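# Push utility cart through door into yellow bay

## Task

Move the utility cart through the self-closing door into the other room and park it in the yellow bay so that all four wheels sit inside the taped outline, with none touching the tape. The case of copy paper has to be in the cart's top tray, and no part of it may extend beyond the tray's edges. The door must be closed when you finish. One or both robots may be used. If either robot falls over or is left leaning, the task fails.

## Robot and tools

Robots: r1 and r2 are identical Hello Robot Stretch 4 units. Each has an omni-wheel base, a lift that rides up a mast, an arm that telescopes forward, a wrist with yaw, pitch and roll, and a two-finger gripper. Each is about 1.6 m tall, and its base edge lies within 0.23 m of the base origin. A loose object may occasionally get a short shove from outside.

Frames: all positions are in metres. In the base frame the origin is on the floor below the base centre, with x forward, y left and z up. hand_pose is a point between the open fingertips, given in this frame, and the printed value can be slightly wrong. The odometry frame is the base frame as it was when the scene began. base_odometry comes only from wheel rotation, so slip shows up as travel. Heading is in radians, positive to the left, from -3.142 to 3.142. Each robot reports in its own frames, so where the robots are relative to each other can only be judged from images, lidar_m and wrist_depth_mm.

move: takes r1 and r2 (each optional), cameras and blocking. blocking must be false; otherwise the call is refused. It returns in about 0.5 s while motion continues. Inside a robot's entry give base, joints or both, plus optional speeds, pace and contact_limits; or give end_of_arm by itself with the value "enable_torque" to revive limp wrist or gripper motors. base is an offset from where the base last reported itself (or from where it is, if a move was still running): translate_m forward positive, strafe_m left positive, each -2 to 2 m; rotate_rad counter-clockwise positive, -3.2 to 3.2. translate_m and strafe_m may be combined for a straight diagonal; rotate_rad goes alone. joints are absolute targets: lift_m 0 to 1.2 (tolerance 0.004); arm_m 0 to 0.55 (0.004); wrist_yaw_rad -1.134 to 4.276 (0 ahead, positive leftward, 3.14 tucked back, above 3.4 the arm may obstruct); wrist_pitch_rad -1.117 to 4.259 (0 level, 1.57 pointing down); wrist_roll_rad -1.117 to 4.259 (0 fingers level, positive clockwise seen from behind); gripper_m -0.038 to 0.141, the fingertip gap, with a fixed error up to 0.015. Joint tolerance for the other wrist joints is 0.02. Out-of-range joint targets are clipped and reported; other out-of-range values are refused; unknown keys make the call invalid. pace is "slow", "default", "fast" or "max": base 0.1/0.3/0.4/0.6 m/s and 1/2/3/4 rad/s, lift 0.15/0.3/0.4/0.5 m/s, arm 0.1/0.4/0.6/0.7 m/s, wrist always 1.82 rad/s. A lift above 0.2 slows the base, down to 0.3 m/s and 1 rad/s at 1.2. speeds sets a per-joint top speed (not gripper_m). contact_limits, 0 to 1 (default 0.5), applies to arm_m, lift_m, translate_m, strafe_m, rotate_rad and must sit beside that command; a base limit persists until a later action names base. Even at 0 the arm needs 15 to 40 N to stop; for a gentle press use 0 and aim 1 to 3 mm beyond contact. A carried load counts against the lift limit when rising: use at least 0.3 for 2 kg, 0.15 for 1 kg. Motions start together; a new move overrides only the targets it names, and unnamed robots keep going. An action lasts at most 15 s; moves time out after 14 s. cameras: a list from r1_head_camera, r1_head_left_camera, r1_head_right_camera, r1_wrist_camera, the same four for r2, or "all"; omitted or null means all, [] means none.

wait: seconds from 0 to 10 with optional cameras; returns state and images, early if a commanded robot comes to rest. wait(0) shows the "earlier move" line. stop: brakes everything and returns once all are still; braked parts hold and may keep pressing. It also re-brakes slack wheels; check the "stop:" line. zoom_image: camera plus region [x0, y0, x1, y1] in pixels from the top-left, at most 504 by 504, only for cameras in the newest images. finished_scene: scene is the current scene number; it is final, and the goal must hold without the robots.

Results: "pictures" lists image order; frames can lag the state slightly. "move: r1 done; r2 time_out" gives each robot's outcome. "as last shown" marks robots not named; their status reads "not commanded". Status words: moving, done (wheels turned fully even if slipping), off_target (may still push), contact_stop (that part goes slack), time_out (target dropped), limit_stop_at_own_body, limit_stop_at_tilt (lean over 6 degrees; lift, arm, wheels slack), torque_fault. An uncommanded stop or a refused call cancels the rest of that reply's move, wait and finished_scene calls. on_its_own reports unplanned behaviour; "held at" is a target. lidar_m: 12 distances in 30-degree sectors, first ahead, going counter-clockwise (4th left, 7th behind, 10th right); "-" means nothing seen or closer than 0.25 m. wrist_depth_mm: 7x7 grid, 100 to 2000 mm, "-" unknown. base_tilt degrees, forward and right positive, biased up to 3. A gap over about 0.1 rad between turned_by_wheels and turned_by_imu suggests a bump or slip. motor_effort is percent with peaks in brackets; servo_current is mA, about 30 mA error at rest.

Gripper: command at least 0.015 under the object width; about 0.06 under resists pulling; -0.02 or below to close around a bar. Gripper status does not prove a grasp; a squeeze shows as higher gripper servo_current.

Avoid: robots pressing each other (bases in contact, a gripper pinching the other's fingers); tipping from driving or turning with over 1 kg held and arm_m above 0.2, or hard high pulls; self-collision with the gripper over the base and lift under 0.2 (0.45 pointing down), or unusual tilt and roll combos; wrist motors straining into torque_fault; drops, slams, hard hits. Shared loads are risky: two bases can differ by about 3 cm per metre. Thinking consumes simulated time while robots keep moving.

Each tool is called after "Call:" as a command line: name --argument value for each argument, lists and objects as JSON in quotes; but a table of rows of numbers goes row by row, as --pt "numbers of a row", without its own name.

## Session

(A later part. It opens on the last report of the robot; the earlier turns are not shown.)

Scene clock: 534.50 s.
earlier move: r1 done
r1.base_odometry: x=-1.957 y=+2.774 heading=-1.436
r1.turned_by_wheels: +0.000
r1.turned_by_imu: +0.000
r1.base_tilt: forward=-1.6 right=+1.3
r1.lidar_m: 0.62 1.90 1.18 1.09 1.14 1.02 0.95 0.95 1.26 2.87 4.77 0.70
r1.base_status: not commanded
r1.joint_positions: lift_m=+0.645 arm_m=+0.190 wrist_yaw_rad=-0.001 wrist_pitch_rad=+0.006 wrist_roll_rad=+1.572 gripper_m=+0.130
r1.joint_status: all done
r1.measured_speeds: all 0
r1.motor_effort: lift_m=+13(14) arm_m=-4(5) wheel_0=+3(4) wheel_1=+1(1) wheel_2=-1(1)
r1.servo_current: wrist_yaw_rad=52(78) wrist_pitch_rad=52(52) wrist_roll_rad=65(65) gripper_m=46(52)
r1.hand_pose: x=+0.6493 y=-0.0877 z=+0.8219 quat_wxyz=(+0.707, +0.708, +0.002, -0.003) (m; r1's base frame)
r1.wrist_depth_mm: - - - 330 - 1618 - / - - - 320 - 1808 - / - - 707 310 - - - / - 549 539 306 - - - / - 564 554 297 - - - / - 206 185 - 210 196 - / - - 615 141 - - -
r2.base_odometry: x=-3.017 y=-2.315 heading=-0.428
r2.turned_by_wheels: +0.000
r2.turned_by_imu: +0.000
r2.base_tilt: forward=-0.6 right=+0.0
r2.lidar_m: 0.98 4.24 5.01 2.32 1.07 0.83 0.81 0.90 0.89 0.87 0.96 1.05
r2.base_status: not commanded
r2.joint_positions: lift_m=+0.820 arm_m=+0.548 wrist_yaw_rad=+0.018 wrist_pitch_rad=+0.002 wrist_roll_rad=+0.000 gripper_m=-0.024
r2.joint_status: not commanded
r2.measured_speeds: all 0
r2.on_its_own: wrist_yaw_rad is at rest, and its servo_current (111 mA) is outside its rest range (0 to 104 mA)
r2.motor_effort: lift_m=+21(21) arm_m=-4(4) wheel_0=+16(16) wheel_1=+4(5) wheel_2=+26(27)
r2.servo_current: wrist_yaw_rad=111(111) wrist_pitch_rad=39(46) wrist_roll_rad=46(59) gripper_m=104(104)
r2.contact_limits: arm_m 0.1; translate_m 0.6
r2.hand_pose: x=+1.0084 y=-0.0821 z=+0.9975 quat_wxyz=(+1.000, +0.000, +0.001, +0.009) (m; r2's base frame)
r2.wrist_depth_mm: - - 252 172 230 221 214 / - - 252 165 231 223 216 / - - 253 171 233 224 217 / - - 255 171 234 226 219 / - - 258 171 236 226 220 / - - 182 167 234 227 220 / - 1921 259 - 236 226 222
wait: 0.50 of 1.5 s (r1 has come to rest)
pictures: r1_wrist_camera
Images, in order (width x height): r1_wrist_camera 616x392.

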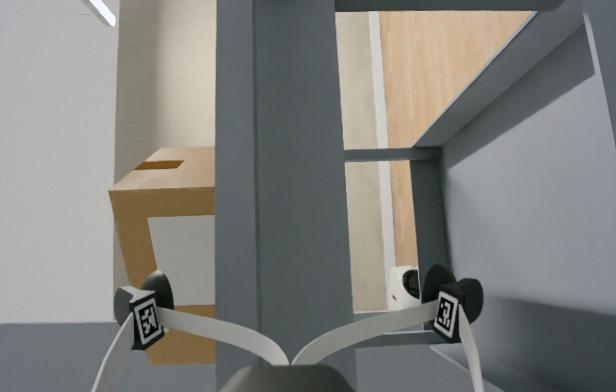

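Call:
move --blocking false --r1 '{"joints":{"arm_m":0.02,"lift_m":1.08}}' --cameras '[]'

Call:
wait --seconds 3 --cameras '[]'

Call:
move --blocking false --r1 '{"base":{"translate_m":0.2},"joints":{"wrist_pitch_rad":1.57,"arm_m":0.33}}' --cameras '[]'

Call:
wait --seconds 3 --cameras '["r1_head_camera","r1_wrist_camera"]'

Scene clock: 559.03 s.
move: r1 moving
r1.base_odometry: x=-1.957 y=+2.774 heading=-1.436
r1.turned_by_wheels: +0.000
r1.turned_by_imu: +0.000
r1.base_tilt: forward=-1.6 right=+1.2
r1.lidar_m: 0.62 1.91 1.18 1.09 1.12 1.01 0.94 0.96 1.27 2.86 4.80 0.71
r1.base_status: not commanded
r1.joint_positions: lift_m=+0.682 arm_m=+0.139 wrist_yaw_rad=-0.001 wrist_pitch_rad=+0.006 wrist_roll_rad=+1.572 gripper_m=+0.130
r1.joint_status: lift_m moving; arm_m moving
r1.measured_speeds: translate_m=+0.000 strafe_m=+0.000 rotate_rad=+0.000 lift_m=+0.146 arm_m=-0.195 wrist_yaw_rad=+0.000 wrist_pitch_rad=+0.000 wrist_roll_rad=+0.000
r1.motor_effort: lift_m=+28(28) arm_m=-5(7) wheel_0=+3(4) wheel_1=+1(1) wheel_2=-1(1)
r1.servo_current: wrist_yaw_rad=52(59) wrist_pitch_rad=52(59) wrist_roll_rad=46(59) gripper_m=46(46)
r1.hand_pose: x=+0.5986 y=-0.0877 z=+0.8588 quat_wxyz=(+0.707, +0.708, +0.002, -0.003) (m; r1's base frame)
r1.wrist_depth_mm: - - - - - 1618 - / - - - 297 - 1808 - / - - 732 291 842 - - / - - 580 283 - - - / - - 621 279 - - - / - 204 647 274 209 195 - / - - - 140 - - -
r2.base_odometry: x=-3.017 y=-2.315 heading=-0.428
r2.turned_by_wheels: +0.000
r2.turned_by_imu: +0.000
r2.base_tilt: forward=-0.6 right=+0.0
r2.lidar_m: 0.94 4.23 4.98 2.31 1.09 0.83 0.78 0.89 0.89 0.87 0.97 1.05
r2.base_status: not commanded
r2.joint_positions: lift_m=+0.820 arm_m=+0.548 wrist_yaw_rad=+0.018 wrist_pitch_rad=+0.002 wrist_roll_rad=+0.000 gripper_m=-0.024
r2.joint_status: not commanded
r2.measured_speeds: all 0
r2.motor_effort: lift_m=+21(21) arm_m=-4(4) wheel_0=+15(16) wheel_1=+4(5) wheel_2=+26(26)
r2.servo_current: wrist_yaw_rad=104(117) wrist_pitch_rad=39(46) wrist_roll_rad=52(52) gripper_m=98(104)
r2.contact_limits: arm_m 0.1; translate_m 0.6
r2.hand_pose: x=+1.0084 y=-0.0821 z=+0.9975 quat_wxyz=(+1.000, +0.000, +0.001, +0.009) (m; r2's base frame)
r2.wrist_depth_mm: - - 252 171 229 220 214 / - - 253 164 232 222 216 / - - 255 171 234 224 217 / - - 255 171 234 225 219 / - - 257 171 236 226 220 / - - 182 167 234 227 220 / - 1921 259 - 236 227 222
pictures: none
No camera images: "cameras" was empty.

Scene clock: 561.27 s.
earlier move: r1 done
r1.base_odometry: x=-1.957 y=+2.774 heading=-1.436
r1.turned_by_wheels: +0.000
r1.turned_by_imu: +0.000
r1.base_tilt: forward=-1.6 right=+1.3
r1.lidar_m: 0.62 1.93 1.17 1.09 1.11 1.01 0.93 0.97 1.27 2.86 4.78 0.69
r1.base_status: not commanded
r1.joint_positions: lift_m=+1.079 arm_m=+0.020 wrist_yaw_rad=-0.001 wrist_pitch_rad=+0.006 wrist_roll_rad=+1.572 gripper_m=+0.130
r1.joint_status: all done
r1.measured_speeds: all 0
r1.motor_effort: lift_m=+25(28) arm_m=-5(7) wheel_0=+3(4) wheel_1=+1(1) wheel_2=-1(1)
r1.servo_current: wrist_yaw_rad=33(72) wrist_pitch_rad=46(59) wrist_roll_rad=46(65) gripper_m=46(52)
r1.hand_pose: x=+0.4793 y=-0.0877 z=+1.2559 quat_wxyz=(+0.707, +0.708, +0.002, -0.003) (m; r1's base frame)
r1.wrist_depth_mm: - - - - - - 1756 / - - - - - - 640 / - - - - - 917 654 / - - - - 759 732 661 / - - - - 759 768 661 / - 210 - 1921 788 196 640 / - - - 141 - - 609
r2.base_odometry: x=-3.017 y=-2.315 heading=-0.428
r2.turned_by_wheels: +0.000
r2.turned_by_imu: +0.000
r2.base_tilt: forward=-0.6 right=+0.1
r2.lidar_m: 0.92 4.23 5.00 2.32 1.05 0.84 0.81 0.89 0.90 0.88 0.95 1.04
r2.base_status: not commanded
r2.joint_positions: lift_m=+0.820 arm_m=+0.548 wrist_yaw_rad=+0.018 wrist_pitch_rad=+0.002 wrist_roll_rad=+0.000 gripper_m=-0.024
r2.joint_status: not commanded
r2.measured_speeds: all 0
r2.motor_effort: lift_m=+21(21) arm_m=-4(4) wheel_0=+15(16) wheel_1=+4(5) wheel_2=+26(27)
r2.servo_current: wrist_yaw_rad=98(117) wrist_pitch_rad=39(52) wrist_roll_rad=59(59) gripper_m=91(111)
r2.contact_limits: arm_m 0.1; translate_m 0.6
r2.hand_pose: x=+1.0084 y=-0.0821 z=+0.9975 quat_wxyz=(+1.000, +0.000, +0.001, +0.009) (m; r2's base frame)
r2.wrist_depth_mm: - - 251 172 230 220 214 / - - 251 165 232 222 216 / - - 253 171 233 225 216 / - - 256 171 234 225 219 / - - 256 171 236 227 220 / - - 182 167 234 227 221 / - 1983 260 - 236 226 223
wait: 2.23 of 3 s (r1 has come to rest)
pictures: none
No camera images: "cameras" was empty.

Scene clock: 561.77 s.
move: r1 moving
r1.base_odometry: x=-1.953 y=+2.743 heading=-1.435
r1.turned_by_wheels: +0.000
r1.turned_by_imu: +0.000
r1.base_tilt: forward=-1.6 right=+1.3
r1.lidar_m: 0.59 1.88 1.18 1.09 1.12 1.04 0.97 0.99 1.30 3.02 4.78 0.69
r1.base_status: translate_m moving
r1.joint_positions: lift_m=+1.079 arm_m=+0.071 wrist_yaw_rad=-0.001 wrist_pitch_rad=+0.585 wrist_roll_rad=+1.572 gripper_m=+0.130
r1.joint_status: arm_m moving; wrist_pitch_rad moving
r1.measured_speeds: translate_m=+0.121 strafe_m=+0.000 rotate_rad=+0.001 lift_m=+0.000 arm_m=+0.195 wrist_yaw_rad=+0.000 wrist_pitch_rad=+1.819 wrist_roll_rad=+0.000
r1.motor_effort: lift_m=+25(25) arm_m=+7(9) wheel_0=+7(9) wheel_1=+7(7) wheel_2=-9(9)
r1.servo_current: wrist_yaw_rad=52(65) wrist_pitch_rad=52(78) wrist_roll_rad=59(59) gripper_m=46(46)
r1.hand_pose: x=+0.4819 y=-0.0877 z=+1.0986 quat_wxyz=(+0.677, +0.678, +0.203, -0.204) (m; r1's base frame)
r1.wrist_depth_mm: - - - - 1708 1336 1118 / - - - - 676 1255 1118 / - - - - 500 732 - / - - 683 750 661 - - / - - 707 788 634 - 699 / - 206 741 809 473 189 1098 / 1308 1336 - 140 554 1281 1118
r2: as last shown
r2.base_tilt: forward=-0.7 right=+0.0
r2.lidar_m: 0.95 4.19 5.01 2.31 1.05 0.83 0.79 0.88 0.90 0.89 0.96 1.05
r2.servo_current: wrist_yaw_rad=111(111) wrist_pitch_rad=46(46) wrist_roll_rad=52(59) gripper_m=98(104)
r2.contact_limits: arm_m 0.1; translate_m 0.6
r2.wrist_depth_mm: - - 251 171 229 221 215 / - - 252 165 231 223 215 / - - 254 171 233 224 217 / - - 256 171 235 227 219 / - - 256 171 236 227 220 / - - 182 167 233 227 220 / - 1983 260 - 236 226 223
pictures: none
No camera images: "cameras" was empty.

Scene clock: 563.33 s.
earlier move: r1 done
r1.base_odometry: x=-1.930 y=+2.576 heading=-1.436
r1.turned_by_wheels: +0.000
r1.turned_by_imu: +0.000
r1.base_tilt: forward=-1.6 right=+1.3
r1.lidar_m: 0.42 1.70 1.19 1.11 1.12 1.19 1.13 1.16 1.55 3.51 4.75 0.50
r1.base_status: done
r1.joint_positions: lift_m=+1.080 arm_m=+0.330 wrist_yaw_rad=-0.001 wrist_pitch_rad=+1.568 wrist_roll_rad=+1.572 gripper_m=+0.130
r1.joint_status: all done
r1.measured_speeds: all 0
r1.motor_effort: lift_m=+25(25) arm_m=+5(9) wheel_0=+1(9) wheel_1=+1(8) wheel_2=+0(10)
r1.servo_current: wrist_yaw_rad=33(72) wrist_pitch_rad=39(85) wrist_roll_rad=52(65) gripper_m=46(52)
r1.hand_pose: x=+0.5017 y=-0.0874 z=+0.9693 quat_wxyz=(+0.500, +0.501, +0.499, -0.500) (m; r1's base frame)
r1.wrist_depth_mm: 394 394 399 1182 1182 1205 1160 / 399 397 397 1182 1205 1182 1160 / 399 394 397 1182 1205 1160 1182 / 394 397 397 946 1182 976 1182 / 394 397 397 654 1182 976 976 / 397 210 399 399 210 201 1160 / 397 399 397 142 1160 1160 1182
r2.base_odometry: x=-3.017 y=-2.315 heading=-0.428
r2.turned_by_wheels: +0.000
r2.turned_by_imu: +0.000
r2.base_tilt: forward=-0.6 right=+0.1
r2.lidar_m: 0.94 4.23 4.99 2.32 1.10 0.84 0.81 0.90 0.90 0.87 0.97 1.06
r2.base_status: not commanded
r2.joint_positions: lift_m=+0.820 arm_m=+0.548 wrist_yaw_rad=+0.018 wrist_pitch_rad=+0.002 wrist_roll_rad=+0.000 gripper_m=-0.024
r2.joint_status: not commanded
r2.measured_speeds: all 0
r2.motor_effort: lift_m=+21(21) arm_m=-4(4) wheel_0=+15(16) wheel_1=+4(5) wheel_2=+26(27)
r2.servo_current: wrist_yaw_rad=98(117) wrist_pitch_rad=46(46) wrist_roll_rad=39(59) gripper_m=104(111)
r2.contact_limits: arm_m 0.1; translate_m 0.6
r2.hand_pose: x=+1.0084 y=-0.0821 z=+0.9975 quat_wxyz=(+1.000, +0.000, +0.001, +0.009) (m; r2's base frame)
r2.wrist_depth_mm: - - 250 171 230 220 215 / - - 251 164 231 223 216 / - - 254 171 233 224 216 / - - 256 171 235 225 218 / - - 257 171 236 227 219 / - - 181 167 232 228 220 / - 1921 260 - 236 226 222
wait: 1.57 of 3 s (r1 has come to rest)
pictures: r1_head_camera, r1_wrist_camera
Images, in order (width x height): r1_head_camera 420x560, r1_wrist_camera 616x392.

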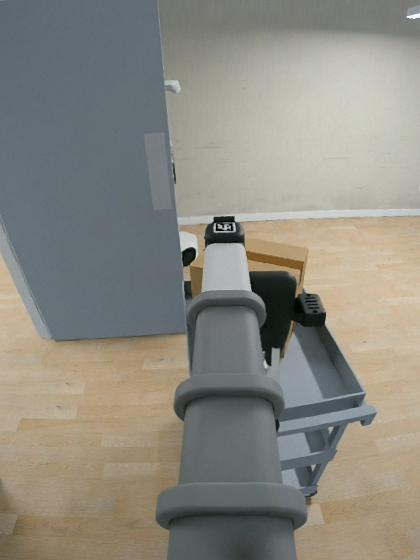

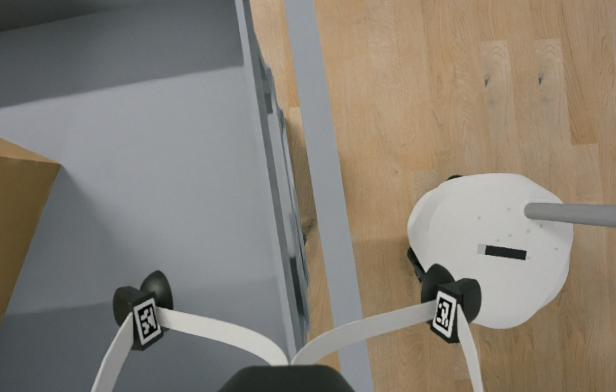

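Call:
move --blocking false --r1 '{"joints":{"arm_m":0.304,"lift_m":0.95,"wrist_roll_rad":1.43,"gripper_m":0.065}}' --cameras '[]'

Call:
wait --seconds 2 --cameras '["r1_wrist_camera"]'

Scene clock: 571.70 s.
move: r1 moving
r1.base_odometry: x=-1.930 y=+2.576 heading=-1.436
r1.turned_by_wheels: +0.000
r1.turned_by_imu: +0.000
r1.base_tilt: forward=-1.6 right=+1.3
r1.lidar_m: 0.42 1.72 1.20 1.12 1.13 1.22 1.13 1.20 1.55 3.51 4.78 0.49
r1.base_status: not commanded
r1.joint_positions: lift_m=+1.043 arm_m=+0.304 wrist_yaw_rad=-0.001 wrist_pitch_rad=+1.568 wrist_roll_rad=+1.432 gripper_m=+0.117
r1.joint_status: lift_m moving; arm_m moving; wrist_roll_rad moving; gripper_m moving
r1.measured_speeds: translate_m=+0.000 strafe_m=+0.000 rotate_rad=+0.000 lift_m=-0.146 arm_m=-0.009 wrist_yaw_rad=+0.000 wrist_pitch_rad=+0.000 wrist_roll_rad=-0.002
r1.motor_effort: lift_m=+12(24) arm_m=-5(8) wheel_0=+2(2) wheel_1=+1(2) wheel_2=+0(0)
r1.servo_current: wrist_yaw_rad=26(59) wrist_pitch_rad=52(52) wrist_roll_rad=72(72) gripper_m=91(91)
r1.hand_pose: x=+0.4758 y=-0.0874 z=+0.9324 quat_wxyz=(+0.534, +0.465, +0.532, -0.464) (m; r1's base frame)
r1.wrist_depth_mm: 364 364 364 1160 1118 1138 1160 / 364 359 364 1138 1138 1160 1160 / 364 366 364 1160 1138 1160 1138 / 364 364 366 - 1118 960 1138 / 366 362 364 - 1160 931 917 / 364 364 362 - 212 960 1160 / 364 364 364 144 1118 1182 1160
r2: as last shown
r2.base_tilt: forward=-0.6 right=+0.0
r2.lidar_m: 0.95 4.23 4.98 2.31 1.05 0.83 0.80 0.89 0.92 0.87 0.95 1.04
r2.motor_effort: lift_m=+21(21) arm_m=-4(4) wheel_0=+15(16) wheel_1=+4(4) wheel_2=+26(26)
r2.servo_current: wrist_yaw_rad=104(117) wrist_pitch_rad=39(46) wrist_roll_rad=59(59) gripper_m=98(104)
r2.contact_limits: arm_m 0.1; translate_m 0.6
r2.wrist_depth_mm: - - 251 171 229 221 214 / - - 251 165 231 223 215 / - - 254 171 232 225 217 / - - 254 171 235 226 218 / - - 256 171 236 226 220 / - - 182 167 232 228 221 / - 1983 262 - 236 227 222
pictures: none
No camera images: "cameras" was empty.

Scene clock: 572.80 s.
earlier move: r1 done
r1.base_odometry: x=-1.930 y=+2.576 heading=-1.436
r1.turned_by_wheels: +0.000
r1.turned_by_imu: +0.000
r1.base_tilt: forward=-1.6 right=+1.3
r1.lidar_m: 0.40 1.70 1.19 1.11 1.15 1.22 1.14 1.17 1.53 3.48 4.78 0.51
r1.base_status: not commanded
r1.joint_positions: lift_m=+0.951 arm_m=+0.304 wrist_yaw_rad=-0.001 wrist_pitch_rad=+1.568 wrist_roll_rad=+1.432 gripper_m=+0.065
r1.joint_status: all done
r1.measured_speeds: all 0
r1.motor_effort: lift_m=+12(24) arm_m=-5(8) wheel_0=+2(2) wheel_1=+1(2) wheel_2=+0(0)
r1.servo_current: wrist_yaw_rad=59(72) wrist_pitch_rad=39(52) wrist_roll_rad=59(72) gripper_m=46(111)
r1.hand_pose: x=+0.4758 y=-0.0874 z=+0.8404 quat_wxyz=(+0.534, +0.465, +0.532, -0.464) (m; r1's base frame)
r1.wrist_depth_mm: 270 271 268 - 1060 1042 1060 / 270 268 267 - 1078 1042 1042 / 270 270 267 - 1042 1060 1060 / 270 270 270 - 1078 1060 1042 / 270 270 271 - 1060 842 842 / 270 268 208 - 189 842 854 / 268 271 218 143 1042 842 1060
r2.base_odometry: x=-3.017 y=-2.315 heading=-0.428
r2.turned_by_wheels: +0.000
r2.turned_by_imu: +0.000
r2.base_tilt: forward=-0.6 right=+0.1
r2.lidar_m: 0.95 4.22 5.01 2.32 1.05 0.83 0.80 0.90 0.90 0.87 0.94 1.02
r2.base_status: not commanded
r2.joint_positions: lift_m=+0.820 arm_m=+0.548 wrist_yaw_rad=+0.018 wrist_pitch_rad=+0.002 wrist_roll_rad=+0.000 gripper_m=-0.024
r2.joint_status: not commanded
r2.measured_speeds: all 0
r2.motor_effort: lift_m=+21(21) arm_m=-4(4) wheel_0=+15(16) wheel_1=+4(5) wheel_2=+26(27)
r2.servo_current: wrist_yaw_rad=91(117) wrist_pitch_rad=33(46) wrist_roll_rad=46(59) gripper_m=98(104)
r2.contact_limits: arm_m 0.1; translate_m 0.6
r2.hand_pose: x=+1.0084 y=-0.0821 z=+0.9975 quat_wxyz=(+1.000, +0.000, +0.001, +0.009) (m; r2's base frame)
r2.wrist_depth_mm: - - 251 172 229 221 215 / - - 252 164 231 223 216 / - - 254 171 233 224 217 / - - 255 171 234 226 219 / - - 257 172 236 225 220 / - - 182 167 233 228 221 / - 1921 260 - 236 226 221
wait: 1.10 of 2 s (r1 has come to rest)
pictures: r1_wrist_camera
Images, in order (width x height): r1_wrist_camera 616x392.

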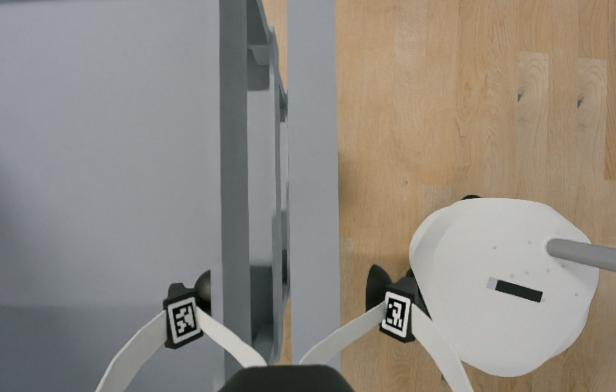

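Call:
move --blocking false --r1 '{"joints":{"arm_m":0.318,"gripper_m":0.12}}' --cameras '[]'

Call:
wait --seconds 1.5 --cameras '[]'

Call:
move --blocking false --r1 '{"joints":{"lift_m":0.926},"contact_limits":{"lift_m":0.2},"pace":"slow"}' --cameras '[]'

Call:
wait --seconds 1.5 --cameras '[]'

Call:
move --blocking false --r1 '{"joints":{"gripper_m":0.015}}' --cameras '[]'

Call:
wait --seconds 2 --cameras '["r1_wrist_camera"]'

Scene clock: 586.43 s.
move: r1 moving
r1.base_odometry: x=-1.930 y=+2.576 heading=-1.436
r1.turned_by_wheels: +0.000
r1.turned_by_imu: +0.000
r1.base_tilt: forward=-1.6 right=+1.2
r1.lidar_m: 0.42 1.72 1.20 1.12 1.14 1.24 1.14 1.18 1.56 3.49 4.79 0.49
r1.base_status: not commanded
r1.joint_positions: lift_m=+0.951 arm_m=+0.318 wrist_yaw_rad=-0.001 wrist_pitch_rad=+1.568 wrist_roll_rad=+1.432 gripper_m=+0.083
r1.joint_status: arm_m moving; gripper_m moving
r1.measured_speeds: all 0
r1.motor_effort: lift_m=+12(12) arm_m=+4(7) wheel_0=+2(2) wheel_1=+1(2) wheel_2=+0(0)
r1.servo_current: wrist_yaw_rad=52(72) wrist_pitch_rad=46(46) wrist_roll_rad=46(52) gripper_m=104(104)
r1.hand_pose: x=+0.4896 y=-0.0874 z=+0.8404 quat_wxyz=(+0.534, +0.465, +0.532, -0.464) (m; r1's base frame)
r1.wrist_depth_mm: 267 267 267 1078 1060 1060 1042 / 266 268 267 1060 1060 1078 1042 / 266 268 267 1060 1060 1060 1060 / 267 268 267 1042 1060 1060 1060 / 268 268 268 1060 991 854 842 / 268 267 200 1060 189 842 842 / 268 268 268 143 1042 854 1060
r2: as last shown
r2.base_tilt: forward=-0.6 right=+0.0
r2.lidar_m: 0.94 4.23 4.98 2.30 1.05 0.84 0.80 0.89 0.88 0.88 0.96 1.05
r2.motor_effort: lift_m=+21(21) arm_m=-4(4) wheel_0=+16(16) wheel_1=+4(4) wheel_2=+26(26)
r2.servo_current: wrist_yaw_rad=111(117) wrist_pitch_rad=39(46) wrist_roll_rad=52(59) gripper_m=98(104)
r2.contact_limits: arm_m 0.1; translate_m 0.6
r2.wrist_depth_mm: - - 251 172 229 220 215 / - - 252 165 231 223 216 / - - 254 170 234 224 217 / - - 254 171 234 224 219 / - - 257 171 236 226 220 / - - 182 167 233 229 221 / - 1921 260 - 237 226 223
pictures: none
No camera images: "cameras" was empty.

Scene clock: 587.40 s.
earlier move: r1 done
r1.base_odometry: x=-1.930 y=+2.576 heading=-1.436
r1.turned_by_wheels: +0.000
r1.turned_by_imu: +0.000
r1.base_tilt: forward=-1.6 right=+1.3
r1.lidar_m: 0.41 1.72 1.21 1.09 1.13 1.22 1.15 1.16 1.57 3.48 4.76 0.49
r1.base_status: not commanded
r1.joint_positions: lift_m=+0.951 arm_m=+0.318 wrist_yaw_rad=-0.001 wrist_pitch_rad=+1.568 wrist_roll_rad=+1.432 gripper_m=+0.120
r1.joint_status: all done
r1.measured_speeds: all 0
r1.motor_effort: lift_m=+12(12) arm_m=+5(7) wheel_0=+1(2) wheel_1=+1(2) wheel_2=+0(0)
r1.servo_current: wrist_yaw_rad=46(72) wrist_pitch_rad=46(52) wrist_roll_rad=46(59) gripper_m=39(104)
r1.hand_pose: x=+0.4896 y=-0.0874 z=+0.8404 quat_wxyz=(+0.534, +0.465, +0.532, -0.464) (m; r1's base frame)
r1.wrist_depth_mm: 268 267 268 1078 1060 1060 1060 / 267 266 268 1042 1042 1060 1060 / 267 268 267 1060 1078 1060 1060 / 268 270 267 1060 1025 1060 1060 / 266 266 267 1060 1025 854 854 / 268 216 202 1078 191 854 854 / 268 267 268 139 1060 842 1078
r2.base_odometry: x=-3.017 y=-2.315 heading=-0.428
r2.turned_by_wheels: +0.000
r2.turned_by_imu: +0.000
r2.base_tilt: forward=-0.6 right=+0.0
r2.lidar_m: 0.94 4.24 4.98 2.35 1.06 0.83 0.80 0.87 0.90 0.87 0.95 1.04
r2.base_status: not commanded
r2.joint_positions: lift_m=+0.820 arm_m=+0.548 wrist_yaw_rad=+0.018 wrist_pitch_rad=+0.002 wrist_roll_rad=+0.000 gripper_m=-0.024
r2.joint_status: not commanded
r2.measured_speeds: all 0
r2.on_its_own: wrist_yaw_rad is at rest, and its servo_current (111 mA) is outside its rest range (0 to 104 mA)
r2.motor_effort: lift_m=+21(21) arm_m=-4(4) wheel_0=+15(16) wheel_1=+4(5) wheel_2=+26(27)
r2.servo_current: wrist_yaw_rad=111(117) wrist_pitch_rad=46(46) wrist_roll_rad=39(59) gripper_m=104(111)
r2.contact_limits: arm_m 0.1; translate_m 0.6
r2.hand_pose: x=+1.0084 y=-0.0821 z=+0.9975 quat_wxyz=(+1.000, +0.000, +0.001, +0.009) (m; r2's base frame)
r2.wrist_depth_mm: - - 250 171 230 222 214 / - - 252 164 230 223 215 / - - 253 171 233 224 216 / - - 254 171 234 225 219 / - - 257 171 236 226 220 / - - 182 167 232 228 220 / - 1983 260 - 236 227 222
wait: 0.97 of 1.5 s (r1 has come to rest)
pictures: none
No camera images: "cameras" was empty.

Scene clock: 587.90 s.
move: r1 moving
r1.base_odometry: x=-1.930 y=+2.576 heading=-1.436
r1.turned_by_wheels: +0.000
r1.turned_by_imu: +0.000
r1.base_tilt: forward=-1.6 right=+1.2
r1.lidar_m: 0.42 1.72 1.20 1.11 1.13 1.22 1.13 1.16 1.54 3.49 4.77 0.51
r1.base_status: not commanded
r1.joint_positions: lift_m=+0.930 arm_m=+0.318 wrist_yaw_rad=-0.001 wrist_pitch_rad=+1.568 wrist_roll_rad=+1.432 gripper_m=+0.120
r1.joint_status: lift_m moving
r1.measured_speeds: translate_m=+0.000 strafe_m=+0.000 rotate_rad=+0.000 lift_m=-0.041 arm_m=+0.000 wrist_yaw_rad=+0.000 wrist_pitch_rad=+0.000 wrist_roll_rad=+0.000
r1.motor_effort: lift_m=+12(14) arm_m=+5(5) wheel_0=+1(2) wheel_1=+2(2) wheel_2=+0(0)
r1.servo_current: wrist_yaw_rad=52(59) wrist_pitch_rad=33(52) wrist_roll_rad=46(59) gripper_m=39(46)
r1.contact_limits: lift_m 0.2
r1.hand_pose: x=+0.4896 y=-0.0874 z=+0.8200 quat_wxyz=(+0.534, +0.465, +0.532, -0.464) (m; r1's base frame)
r1.wrist_depth_mm: 247 247 247 1042 1042 1025 1042 / 248 248 247 1042 1042 1025 1042 / 248 248 247 1042 1042 1025 1042 / 248 248 249 1025 1042 1042 1025 / 248 248 247 1042 976 831 831 / 248 248 248 1042 191 831 820 / 249 248 247 139 1042 820 842
r2.base_odometry: x=-3.017 y=-2.315 heading=-0.428
r2.turned_by_wheels: +0.000
r2.turned_by_imu: +0.000
r2.base_tilt: forward=-0.7 right=+0.0
r2.lidar_m: 0.93 4.23 5.00 2.34 1.06 0.81 0.79 0.89 0.90 0.87 0.97 1.02
r2.base_status: not commanded
r2.joint_positions: lift_m=+0.820 arm_m=+0.548 wrist_yaw_rad=+0.018 wrist_pitch_rad=+0.002 wrist_roll_rad=+0.000 gripper_m=-0.024
r2.joint_status: not commanded
r2.measured_speeds: all 0
r2.motor_effort: lift_m=+21(21) arm_m=-4(4) wheel_0=+15(16) wheel_1=+4(4) wheel_2=+26(26)
r2.servo_current: wrist_yaw_rad=104(117) wrist_pitch_rad=39(46) wrist_roll_rad=52(59) gripper_m=98(104)
r2.contact_limits: arm_m 0.1; translate_m 0.6
r2.hand_pose: x=+1.0084 y=-0.0821 z=+0.9975 quat_wxyz=(+1.000, +0.000, +0.001, +0.009) (m; r2's base frame)
r2.wrist_depth_mm: - - 251 171 229 220 214 / - - 252 164 231 223 216 / - - 254 171 233 224 216 / - - 254 171 234 226 218 / - - 257 171 236 225 220 / - - 182 167 234 227 220 / - 1983 260 - 236 225 223
pictures: none
No camera images: "cameras" was empty.

Scene clock: 588.37 s.
earlier move: r1 done
r1.base_odometry: x=-1.930 y=+2.576 heading=-1.436
r1.turned_by_wheels: +0.000
r1.turned_by_imu: +0.000
r1.base_tilt: forward=-1.6 right=+1.3
r1.lidar_m: 0.43 1.72 1.21 1.09 1.14 1.22 1.13 1.17 1.57 3.50 4.78 0.47
r1.base_status: not commanded
r1.joint_positions: lift_m=+0.927 arm_m=+0.318 wrist_yaw_rad=-0.001 wrist_pitch_rad=+1.568 wrist_roll_rad=+1.432 gripper_m=+0.120
r1.joint_status: all done
r1.measured_speeds: all 0
r1.motor_effort: lift_m=+12(14) arm_m=+5(5) wheel_0=+1(2) wheel_1=+1(2) wheel_2=+0(0)
r1.servo_current: wrist_yaw_rad=59(59) wrist_pitch_rad=39(52) wrist_roll_rad=39(59) gripper_m=39(46)
r1.contact_limits: lift_m 0.2
r1.hand_pose: x=+0.4896 y=-0.0874 z=+0.8164 quat_wxyz=(+0.534, +0.465, +0.532, -0.464) (m; r1's base frame)
r1.wrist_depth_mm: 244 244 244 1025 1025 1025 1008 / 244 244 213 1042 1025 1025 1042 / 244 243 243 1042 1042 1042 1025 / 244 243 243 1042 1042 1025 1025 / 243 243 244 1042 960 831 820 / 243 243 203 1025 191 809 809 / 245 244 244 139 1025 820 842
r2.base_odometry: x=-3.017 y=-2.315 heading=-0.428
r2.turned_by_wheels: +0.000
r2.turned_by_imu: +0.000
r2.base_tilt: forward=-0.6 right=+0.0
r2.lidar_m: 0.95 4.24 5.00 2.30 1.06 0.83 0.80 0.87 0.89 0.87 0.97 1.06
r2.base_status: not commanded
r2.joint_positions: lift_m=+0.820 arm_m=+0.548 wrist_yaw_rad=+0.018 wrist_pitch_rad=+0.002 wrist_roll_rad=+0.000 gripper_m=-0.024
r2.joint_status: not commanded
r2.measured_speeds: all 0
r2.motor_effort: lift_m=+21(21) arm_m=-4(4) wheel_0=+15(16) wheel_1=+4(4) wheel_2=+26(26)
r2.servo_current: wrist_yaw_rad=98(117) wrist_pitch_rad=46(46) wrist_roll_rad=59(59) gripper_m=104(104)
r2.contact_limits: arm_m 0.1; translate_m 0.6
r2.hand_pose: x=+1.0084 y=-0.0821 z=+0.9975 quat_wxyz=(+1.000, +0.000, +0.001, +0.009) (m; r2's base frame)
r2.wrist_depth_mm: - - 252 172 230 221 214 / - - 251 165 230 223 216 / - - 255 171 232 225 217 / - - 255 171 234 225 219 / - - 257 171 237 226 220 / - - 182 167 234 228 220 / - 1983 260 - 236 226 222
wait: 0.47 of 1.5 s (r1 has come to rest)
pictures: none
No camera images: "cameras" was empty.

Scene clock: 588.87 s.
move: r1 moving
r1.base_odometry: x=-1.930 y=+2.576 heading=-1.436
r1.turned_by_wheels: +0.000
r1.turned_by_imu: +0.000
r1.base_tilt: forward=-1.6 right=+1.3
r1.lidar_m: 0.41 1.72 1.18 1.11 1.14 1.20 1.15 1.18 1.55 3.47 4.79 0.49
r1.base_status: not commanded
r1.joint_positions: lift_m=+0.927 arm_m=+0.318 wrist_yaw_rad=-0.001 wrist_pitch_rad=+1.568 wrist_roll_rad=+1.432 gripper_m=+0.106
r1.joint_status: gripper_m moving
r1.measured_speeds: all 0
r1.motor_effort: lift_m=+12(12) arm_m=+5(5) wheel_0=+1(2) wheel_1=+1(2) wheel_2=+0(0)
r1.servo_current: wrist_yaw_rad=52(59) wrist_pitch_rad=33(46) wrist_roll_rad=52(65) gripper_m=98(98)
r1.contact_limits: lift_m 0.2
r1.hand_pose: x=+0.4896 y=-0.0874 z=+0.8164 quat_wxyz=(+0.534, +0.465, +0.532, -0.464) (m; r1's base frame)
r1.wrist_depth_mm: 244 243 243 1042 1025 1042 1042 / 243 243 213 1025 1042 1042 1042 / 243 243 244 1025 1042 1042 1025 / 243 244 243 1025 1042 1042 1042 / 243 244 244 1042 976 820 831 / 244 243 211 1025 190 820 831 / 244 244 244 137 1025 820 831
r2: as last shown
r2.base_tilt: forward=-0.7 right=+0.1
r2.lidar_m: 0.95 4.23 5.00 2.33 1.05 0.84 0.81 0.89 0.90 0.87 0.93 1.05
r2.motor_effort: lift_m=+21(21) arm_m=-4(4) wheel_0=+15(16) wheel_1=+4(5) wheel_2=+26(27)
r2.servo_current: wrist_yaw_rad=104(111) wrist_pitch_rad=39(46) wrist_roll_rad=46(52) gripper_m=98(104)
r2.contact_limits: arm_m 0.1; translate_m 0.6
r2.wrist_depth_mm: - - 250 172 230 220 214 / - - 252 165 230 222 216 / - - 254 171 233 224 217 / - - 255 171 234 224 218 / - - 255 171 236 226 220 / - - 182 167 233 228 220 / - 1983 260 - 237 226 223
pictures: none
No camera images: "cameras" was empty.

Scene clock: 590.27 s.
earlier move: r1 done
r1.base_odometry: x=-1.930 y=+2.576 heading=-1.436
r1.turned_by_wheels: +0.000
r1.turned_by_imu: +0.000
r1.base_tilt: forward=-1.6 right=+1.3
r1.lidar_m: 0.40 1.70 1.21 1.12 1.14 1.21 1.13 1.15 1.55 3.48 4.74 0.49
r1.base_status: not commanded
r1.joint_positions: lift_m=+0.926 arm_m=+0.318 wrist_yaw_rad=-0.001 wrist_pitch_rad=+1.568 wrist_roll_rad=+1.432 gripper_m=+0.016
r1.joint_status: all done
r1.measured_speeds: all 0
r1.motor_effort: lift_m=+16(16) arm_m=+4(5) wheel_0=+1(2) wheel_1=+1(2) wheel_2=+0(0)
r1.servo_current: wrist_yaw_rad=46(59) wrist_pitch_rad=46(52) wrist_roll_rad=46(65) gripper_m=72(156)
r1.contact_limits: lift_m 0.2
r1.hand_pose: x=+0.4896 y=-0.0874 z=+0.8161 quat_wxyz=(+0.534, +0.465, +0.532, -0.464) (m; r1's base frame)
r1.wrist_depth_mm: 242 242 242 1025 1042 1025 1042 / 243 241 211 1025 1042 1025 1025 / 243 242 241 1042 1025 1042 1042 / 243 243 243 1025 1025 1042 1042 / 242 242 243 866 960 820 820 / 242 243 191 842 182 831 820 / 243 242 243 135 1060 831 820
r2.base_odometry: x=-3.017 y=-2.315 heading=-0.428
r2.turned_by_wheels: +0.000
r2.turned_by_imu: +0.000
r2.base_tilt: forward=-0.6 right=+0.0
r2.lidar_m: 0.95 4.21 4.98 2.35 1.07 0.82 0.80 0.89 0.89 0.87 0.96 1.05
r2.base_status: not commanded
r2.joint_positions: lift_m=+0.820 arm_m=+0.548 wrist_yaw_rad=+0.018 wrist_pitch_rad=+0.002 wrist_roll_rad=+0.000 gripper_m=-0.024
r2.joint_status: not commanded
r2.measured_speeds: all 0
r2.motor_effort: lift_m=+21(21) arm_m=-4(4) wheel_0=+16(16) wheel_1=+4(5) wheel_2=+26(27)
r2.servo_current: wrist_yaw_rad=104(117) wrist_pitch_rad=39(46) wrist_roll_rad=46(65) gripper_m=98(104)
r2.contact_limits: arm_m 0.1; translate_m 0.6
r2.hand_pose: x=+1.0084 y=-0.0821 z=+0.9975 quat_wxyz=(+1.000, +0.000, +0.001, +0.009) (m; r2's base frame)
r2.wrist_depth_mm: - - 251 172 229 221 215 / - - 251 165 231 223 216 / - - 253 171 233 224 218 / - - 256 171 234 226 219 / - - 257 171 236 225 220 / - - 182 167 233 227 220 / - - 260 - 236 226 222
wait: 1.40 of 2 s (r1 has come to rest)
pictures: r1_wrist_camera
Images, in order (width x height): r1_wrist_camera 616x392.

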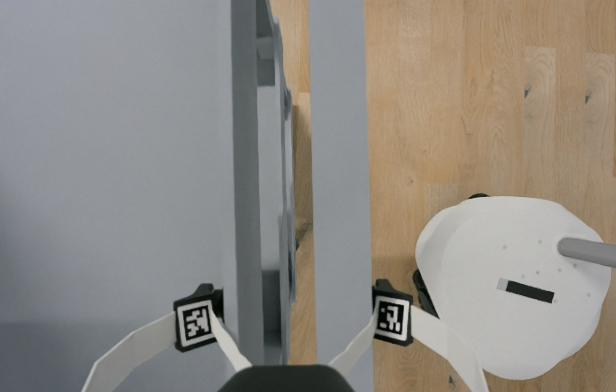

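Call:
move --blocking false --r1 '{"base":{"translate_m":0.057,"strafe_m":0.259},"joints":{"wrist_roll_rad":1.69},"speeds":{"wrist_roll_rad":0.1},"pace":"slow","contact_limits":{"translate_m":0.7}}' --cameras '[]'

Call:
wait --seconds 4 --cameras '[]'

Call:
move --blocking false --r1 '{"base":{"rotate_rad":-0.26},"joints":{"wrist_roll_rad":1.43},"speeds":{"wrist_roll_rad":0.4},"pace":"slow","contact_limits":{"rotate_rad":0.7}}' --cameras '[]'

Call:
wait --seconds 2 --cameras '["r1_head_camera","r1_wrist_camera","r1_head_left_camera"]'

Scene clock: 617.60 s.
move: r1 moving
r1.base_odometry: x=-1.917 y=+2.575 heading=-1.436
r1.turned_by_wheels: -0.001
r1.turned_by_imu: -0.001
r1.base_tilt: forward=-1.6 right=+1.3
r1.lidar_m: 0.42 1.70 1.16 1.09 1.13 1.22 1.13 1.18 1.58 3.47 4.77 0.49
r1.base_status: translate_m moving; strafe_m moving
r1.joint_positions: lift_m=+0.926 arm_m=+0.318 wrist_yaw_rad=-0.001 wrist_pitch_rad=+1.568 wrist_roll_rad=+1.471 gripper_m=+0.016
r1.joint_status: wrist_roll_rad moving
r1.measured_speeds: translate_m=+0.011 strafe_m=+0.050 rotate_rad=-0.003 lift_m=+0.000 arm_m=+0.000 wrist_yaw_rad=+0.000 wrist_pitch_rad=+0.000 wrist_roll_rad=+0.095
r1.motor_effort: lift_m=+16(16) arm_m=+4(4) wheel_0=-8(10) wheel_1=+5(8) wheel_2=-5(5)
r1.servo_current: wrist_yaw_rad=59(59) wrist_pitch_rad=46(52) wrist_roll_rad=65(85) gripper_m=72(72)
r1.contact_limits: lift_m 0.2; translate_m 0.7
r1.hand_pose: x=+0.4896 y=-0.0874 z=+0.8161 quat_wxyz=(+0.525, +0.475, +0.523, -0.474) (m; r1's base frame)
r1.wrist_depth_mm: 244 243 243 1025 1042 1025 1042 / 244 242 244 1042 1042 1042 1025 / 242 243 244 1025 1042 1042 1025 / 244 243 243 1042 1042 917 1025 / 242 243 243 854 904 820 820 / 244 243 185 809 181 820 820 / 244 171 243 133 1042 820 820
r2: as last shown
r2.base_tilt: forward=-0.7 right=+0.0
r2.lidar_m: 0.95 4.22 5.01 2.32 1.08 0.81 0.81 0.87 0.89 0.88 0.95 1.03
r2.motor_effort: lift_m=+21(21) arm_m=-4(4) wheel_0=+15(16) wheel_1=+4(5) wheel_2=+26(27)
r2.servo_current: wrist_yaw_rad=104(117) wrist_pitch_rad=39(46) wrist_roll_rad=46(52) gripper_m=98(104)
r2.contact_limits: arm_m 0.1; translate_m 0.6
r2.wrist_depth_mm: - - 251 171 229 220 214 / - - 253 165 232 222 215 / - - 253 171 233 224 217 / - - 255 171 234 226 219 / - - 256 171 236 225 219 / - - 182 167 232 228 220 / - 1983 260 - 236 226 223
pictures: none
No camera images: "cameras" was empty.

Scene clock: 621.00 s.
earlier move: r1 done
r1.base_odometry: x=-1.666 y=+2.554 heading=-1.436
r1.turned_by_wheels: +0.000
r1.turned_by_imu: +0.001
r1.base_tilt: forward=-1.5 right=+1.3
r1.lidar_m: 0.45 1.62 0.93 0.85 0.90 1.17 1.19 1.23 1.64 3.72 5.06 0.47
r1.base_status: done
r1.joint_positions: lift_m=+0.926 arm_m=+0.318 wrist_yaw_rad=-0.001 wrist_pitch_rad=+1.568 wrist_roll_rad=+1.688 gripper_m=+0.016
r1.joint_status: all done
r1.measured_speeds: all 0
r1.motor_effort: lift_m=+16(16) arm_m=+4(4) wheel_0=-7(12) wheel_1=+3(8) wheel_2=-2(6)
r1.servo_current: wrist_yaw_rad=46(72) wrist_pitch_rad=46(52) wrist_roll_rad=52(85) gripper_m=72(78)
r1.contact_limits: lift_m 0.2; translate_m 0.7
r1.hand_pose: x=+0.4896 y=-0.0874 z=+0.8161 quat_wxyz=(+0.470, +0.529, +0.469, -0.528) (m; r1's base frame)
r1.wrist_depth_mm: 244 244 244 1008 1025 1042 1042 / 243 244 217 1025 1025 1042 1042 / 242 245 242 1008 1025 1042 1042 / 244 243 244 1042 1025 820 820 / 244 244 244 842 1042 831 831 / 244 244 187 798 182 831 831 / 245 243 243 134 1025 1042 1042
r2.base_odometry: x=-3.017 y=-2.315 heading=-0.428
r2.turned_by_wheels: +0.000
r2.turned_by_imu: +0.000
r2.base_tilt: forward=-0.6 right=+0.0
r2.lidar_m: 0.96 4.25 5.00 2.32 1.07 0.83 0.82 0.89 0.91 0.88 0.95 1.04
r2.base_status: not commanded
r2.joint_positions: lift_m=+0.820 arm_m=+0.548 wrist_yaw_rad=+0.018 wrist_pitch_rad=+0.002 wrist_roll_rad=+0.000 gripper_m=-0.024
r2.joint_status: not commanded
r2.measured_speeds: all 0
r2.motor_effort: lift_m=+21(21) arm_m=-4(4) wheel_0=+15(16) wheel_1=+4(5) wheel_2=+26(27)
r2.servo_current: wrist_yaw_rad=104(117) wrist_pitch_rad=39(46) wrist_roll_rad=46(65) gripper_m=98(111)
r2.contact_limits: arm_m 0.1; translate_m 0.6
r2.hand_pose: x=+1.0084 y=-0.0821 z=+0.9975 quat_wxyz=(+1.000, +0.000, +0.001, +0.009) (m; r2's base frame)
r2.wrist_depth_mm: - - 252 171 229 220 215 / - - 252 165 231 222 216 / - - 254 171 233 225 217 / - - 254 171 233 226 218 / - - 256 171 236 226 220 / - - 182 167 233 227 221 / - - 259 - 237 227 222
wait: 3.40 of 4 s (r1 has come to rest)
pictures: none
No camera images: "cameras" was empty.

Scene clock: 621.50 s.
move: r1 moving
r1.base_odometry: x=-1.666 y=+2.554 heading=-1.560
r1.turned_by_wheels: -0.124
r1.turned_by_imu: -0.124
r1.base_tilt: forward=-1.6 right=+1.3
r1.lidar_m: 0.42 1.62 0.98 0.86 0.86 1.05 1.20 1.23 1.50 2.80 4.95 0.50
r1.base_status: rotate_rad moving
r1.joint_positions: lift_m=+0.926 arm_m=+0.318 wrist_yaw_rad=-0.001 wrist_pitch_rad=+1.568 wrist_roll_rad=+1.523 gripper_m=+0.016
r1.joint_status: wrist_roll_rad moving
r1.measured_speeds: translate_m=+0.001 strafe_m=+0.001 rotate_rad=-0.489 lift_m=+0.000 arm_m=+0.000 wrist_yaw_rad=+0.000 wrist_pitch_rad=+0.000 wrist_roll_rad=-0.408
r1.motor_effort: lift_m=+16(16) arm_m=+4(4) wheel_0=+11(12) wheel_1=+7(7) wheel_2=+8(10)
r1.servo_current: wrist_yaw_rad=46(59) wrist_pitch_rad=46(52) wrist_roll_rad=46(59) gripper_m=65(78)
r1.contact_limits: lift_m 0.2; rotate_rad 0.7
r1.hand_pose: x=+0.4896 y=-0.0874 z=+0.8161 quat_wxyz=(+0.512, +0.489, +0.511, -0.487) (m; r1's base frame)
r1.wrist_depth_mm: 242 241 242 1042 1025 1025 1042 / 243 243 237 1025 1025 1042 1025 / 243 244 229 - 1025 1042 1025 / 243 243 245 1042 1042 842 820 / 243 244 243 820 931 820 842 / 244 244 190 - 182 809 809 / 244 244 225 135 1025 1025 1042
r2: as last shown
r2.lidar_m: 0.96 4.25 4.99 2.34 1.06 0.83 0.82 0.89 0.90 0.87 0.95 1.04
r2.servo_current: wrist_yaw_rad=104(124) wrist_pitch_rad=39(46) wrist_roll_rad=52(52) gripper_m=98(104)
r2.contact_limits: arm_m 0.1; translate_m 0.6
r2.wrist_depth_mm: - - 250 172 229 220 215 / - - 253 164 231 222 215 / - - 254 171 233 224 217 / - - 255 171 234 225 218 / - - 257 171 236 226 220 / - - 182 167 233 228 220 / - - 259 - 236 226 223
pictures: none
No camera images: "cameras" was empty.

Scene clock: 622.30 s.
earlier move: r1 done
r1.base_odometry: x=-1.666 y=+2.554 heading=-1.695
r1.turned_by_wheels: -0.134
r1.turned_by_imu: -0.135
r1.base_tilt: forward=-1.6 right=+1.3
r1.lidar_m: 0.41 1.60 1.05 0.85 0.87 0.98 1.22 1.21 1.39 2.23 4.94 0.52
r1.base_status: done
r1.joint_positions: lift_m=+0.926 arm_m=+0.318 wrist_yaw_rad=+0.000 wrist_pitch_rad=+1.568 wrist_roll_rad=+1.429 gripper_m=+0.016
r1.joint_status: all done
r1.measured_speeds: all 0
r1.motor_effort: lift_m=+16(16) arm_m=+4(4) wheel_0=+7(12) wheel_1=+3(7) wheel_2=+5(10)
r1.servo_current: wrist_yaw_rad=59(65) wrist_pitch_rad=46(52) wrist_roll_rad=65(72) gripper_m=72(78)
r1.contact_limits: lift_m 0.2; rotate_rad 0.7
r1.hand_pose: x=+0.4897 y=-0.0874 z=+0.8161 quat_wxyz=(+0.535, +0.464, +0.533, -0.463) (m; r1's base frame)
r1.wrist_depth_mm: 244 244 260 - 1025 1008 1042 / 245 244 229 - 1042 1042 1025 / 244 245 217 - 1025 1025 1008 / 244 244 226 - 1042 1025 1025 / 244 245 245 - 991 820 831 / 245 244 191 - 182 820 820 / 246 165 215 135 1042 820 820
r2.base_odometry: x=-3.017 y=-2.315 heading=-0.428
r2.turned_by_wheels: +0.000
r2.turned_by_imu: +0.000
r2.base_tilt: forward=-0.7 right=+0.0
r2.lidar_m: 0.94 4.24 4.99 2.33 1.05 0.83 0.81 0.90 0.90 0.89 0.96 1.02
r2.base_status: not commanded
r2.joint_positions: lift_m=+0.820 arm_m=+0.548 wrist_yaw_rad=+0.018 wrist_pitch_rad=+0.002 wrist_roll_rad=+0.000 gripper_m=-0.024
r2.joint_status: not commanded
r2.measured_speeds: all 0
r2.motor_effort: lift_m=+21(21) arm_m=-4(4) wheel_0=+16(16) wheel_1=+4(5) wheel_2=+26(27)
r2.servo_current: wrist_yaw_rad=104(124) wrist_pitch_rad=39(46) wrist_roll_rad=52(59) gripper_m=98(104)
r2.contact_limits: arm_m 0.1; translate_m 0.6
r2.hand_pose: x=+1.0084 y=-0.0821 z=+0.9975 quat_wxyz=(+1.000, +0.000, +0.001, +0.009) (m; r2's base frame)
r2.wrist_depth_mm: - - 251 172 229 221 214 / - - 252 164 231 222 216 / - - 254 171 234 224 217 / - - 255 171 234 225 219 / - - 257 171 236 226 220 / - - 182 167 233 228 221 / - - 260 - 236 227 222
wait: 0.80 of 2 s (r1 has come to rest)
pictures: r1_head_camera, r1_head_left_camera, r1_wrist_camera
Images, in order (width x height): r1_head_camera 420x560, r1_head_left_camera 420x672, r1_wrist_camera 616x392.

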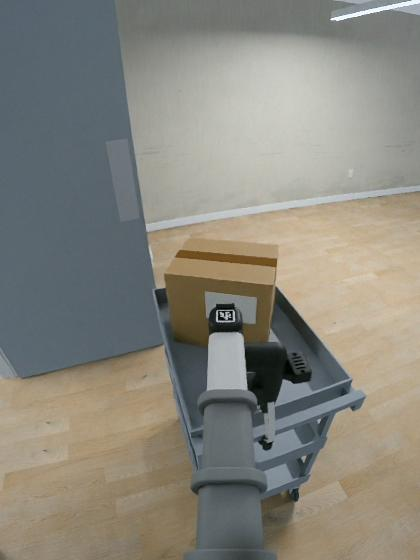

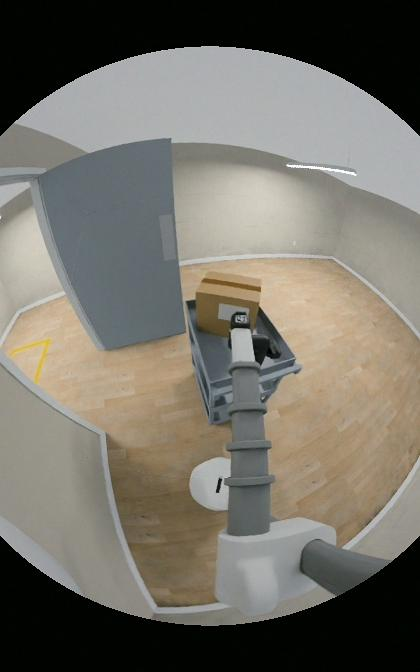

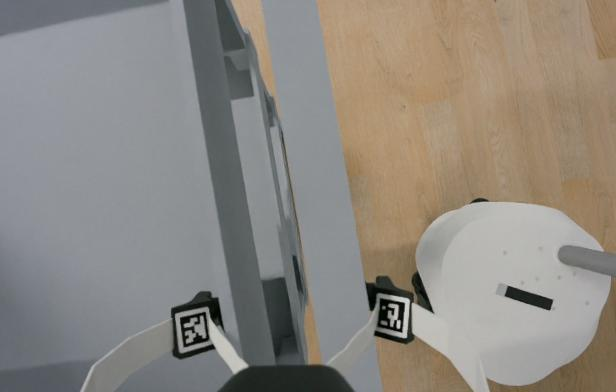

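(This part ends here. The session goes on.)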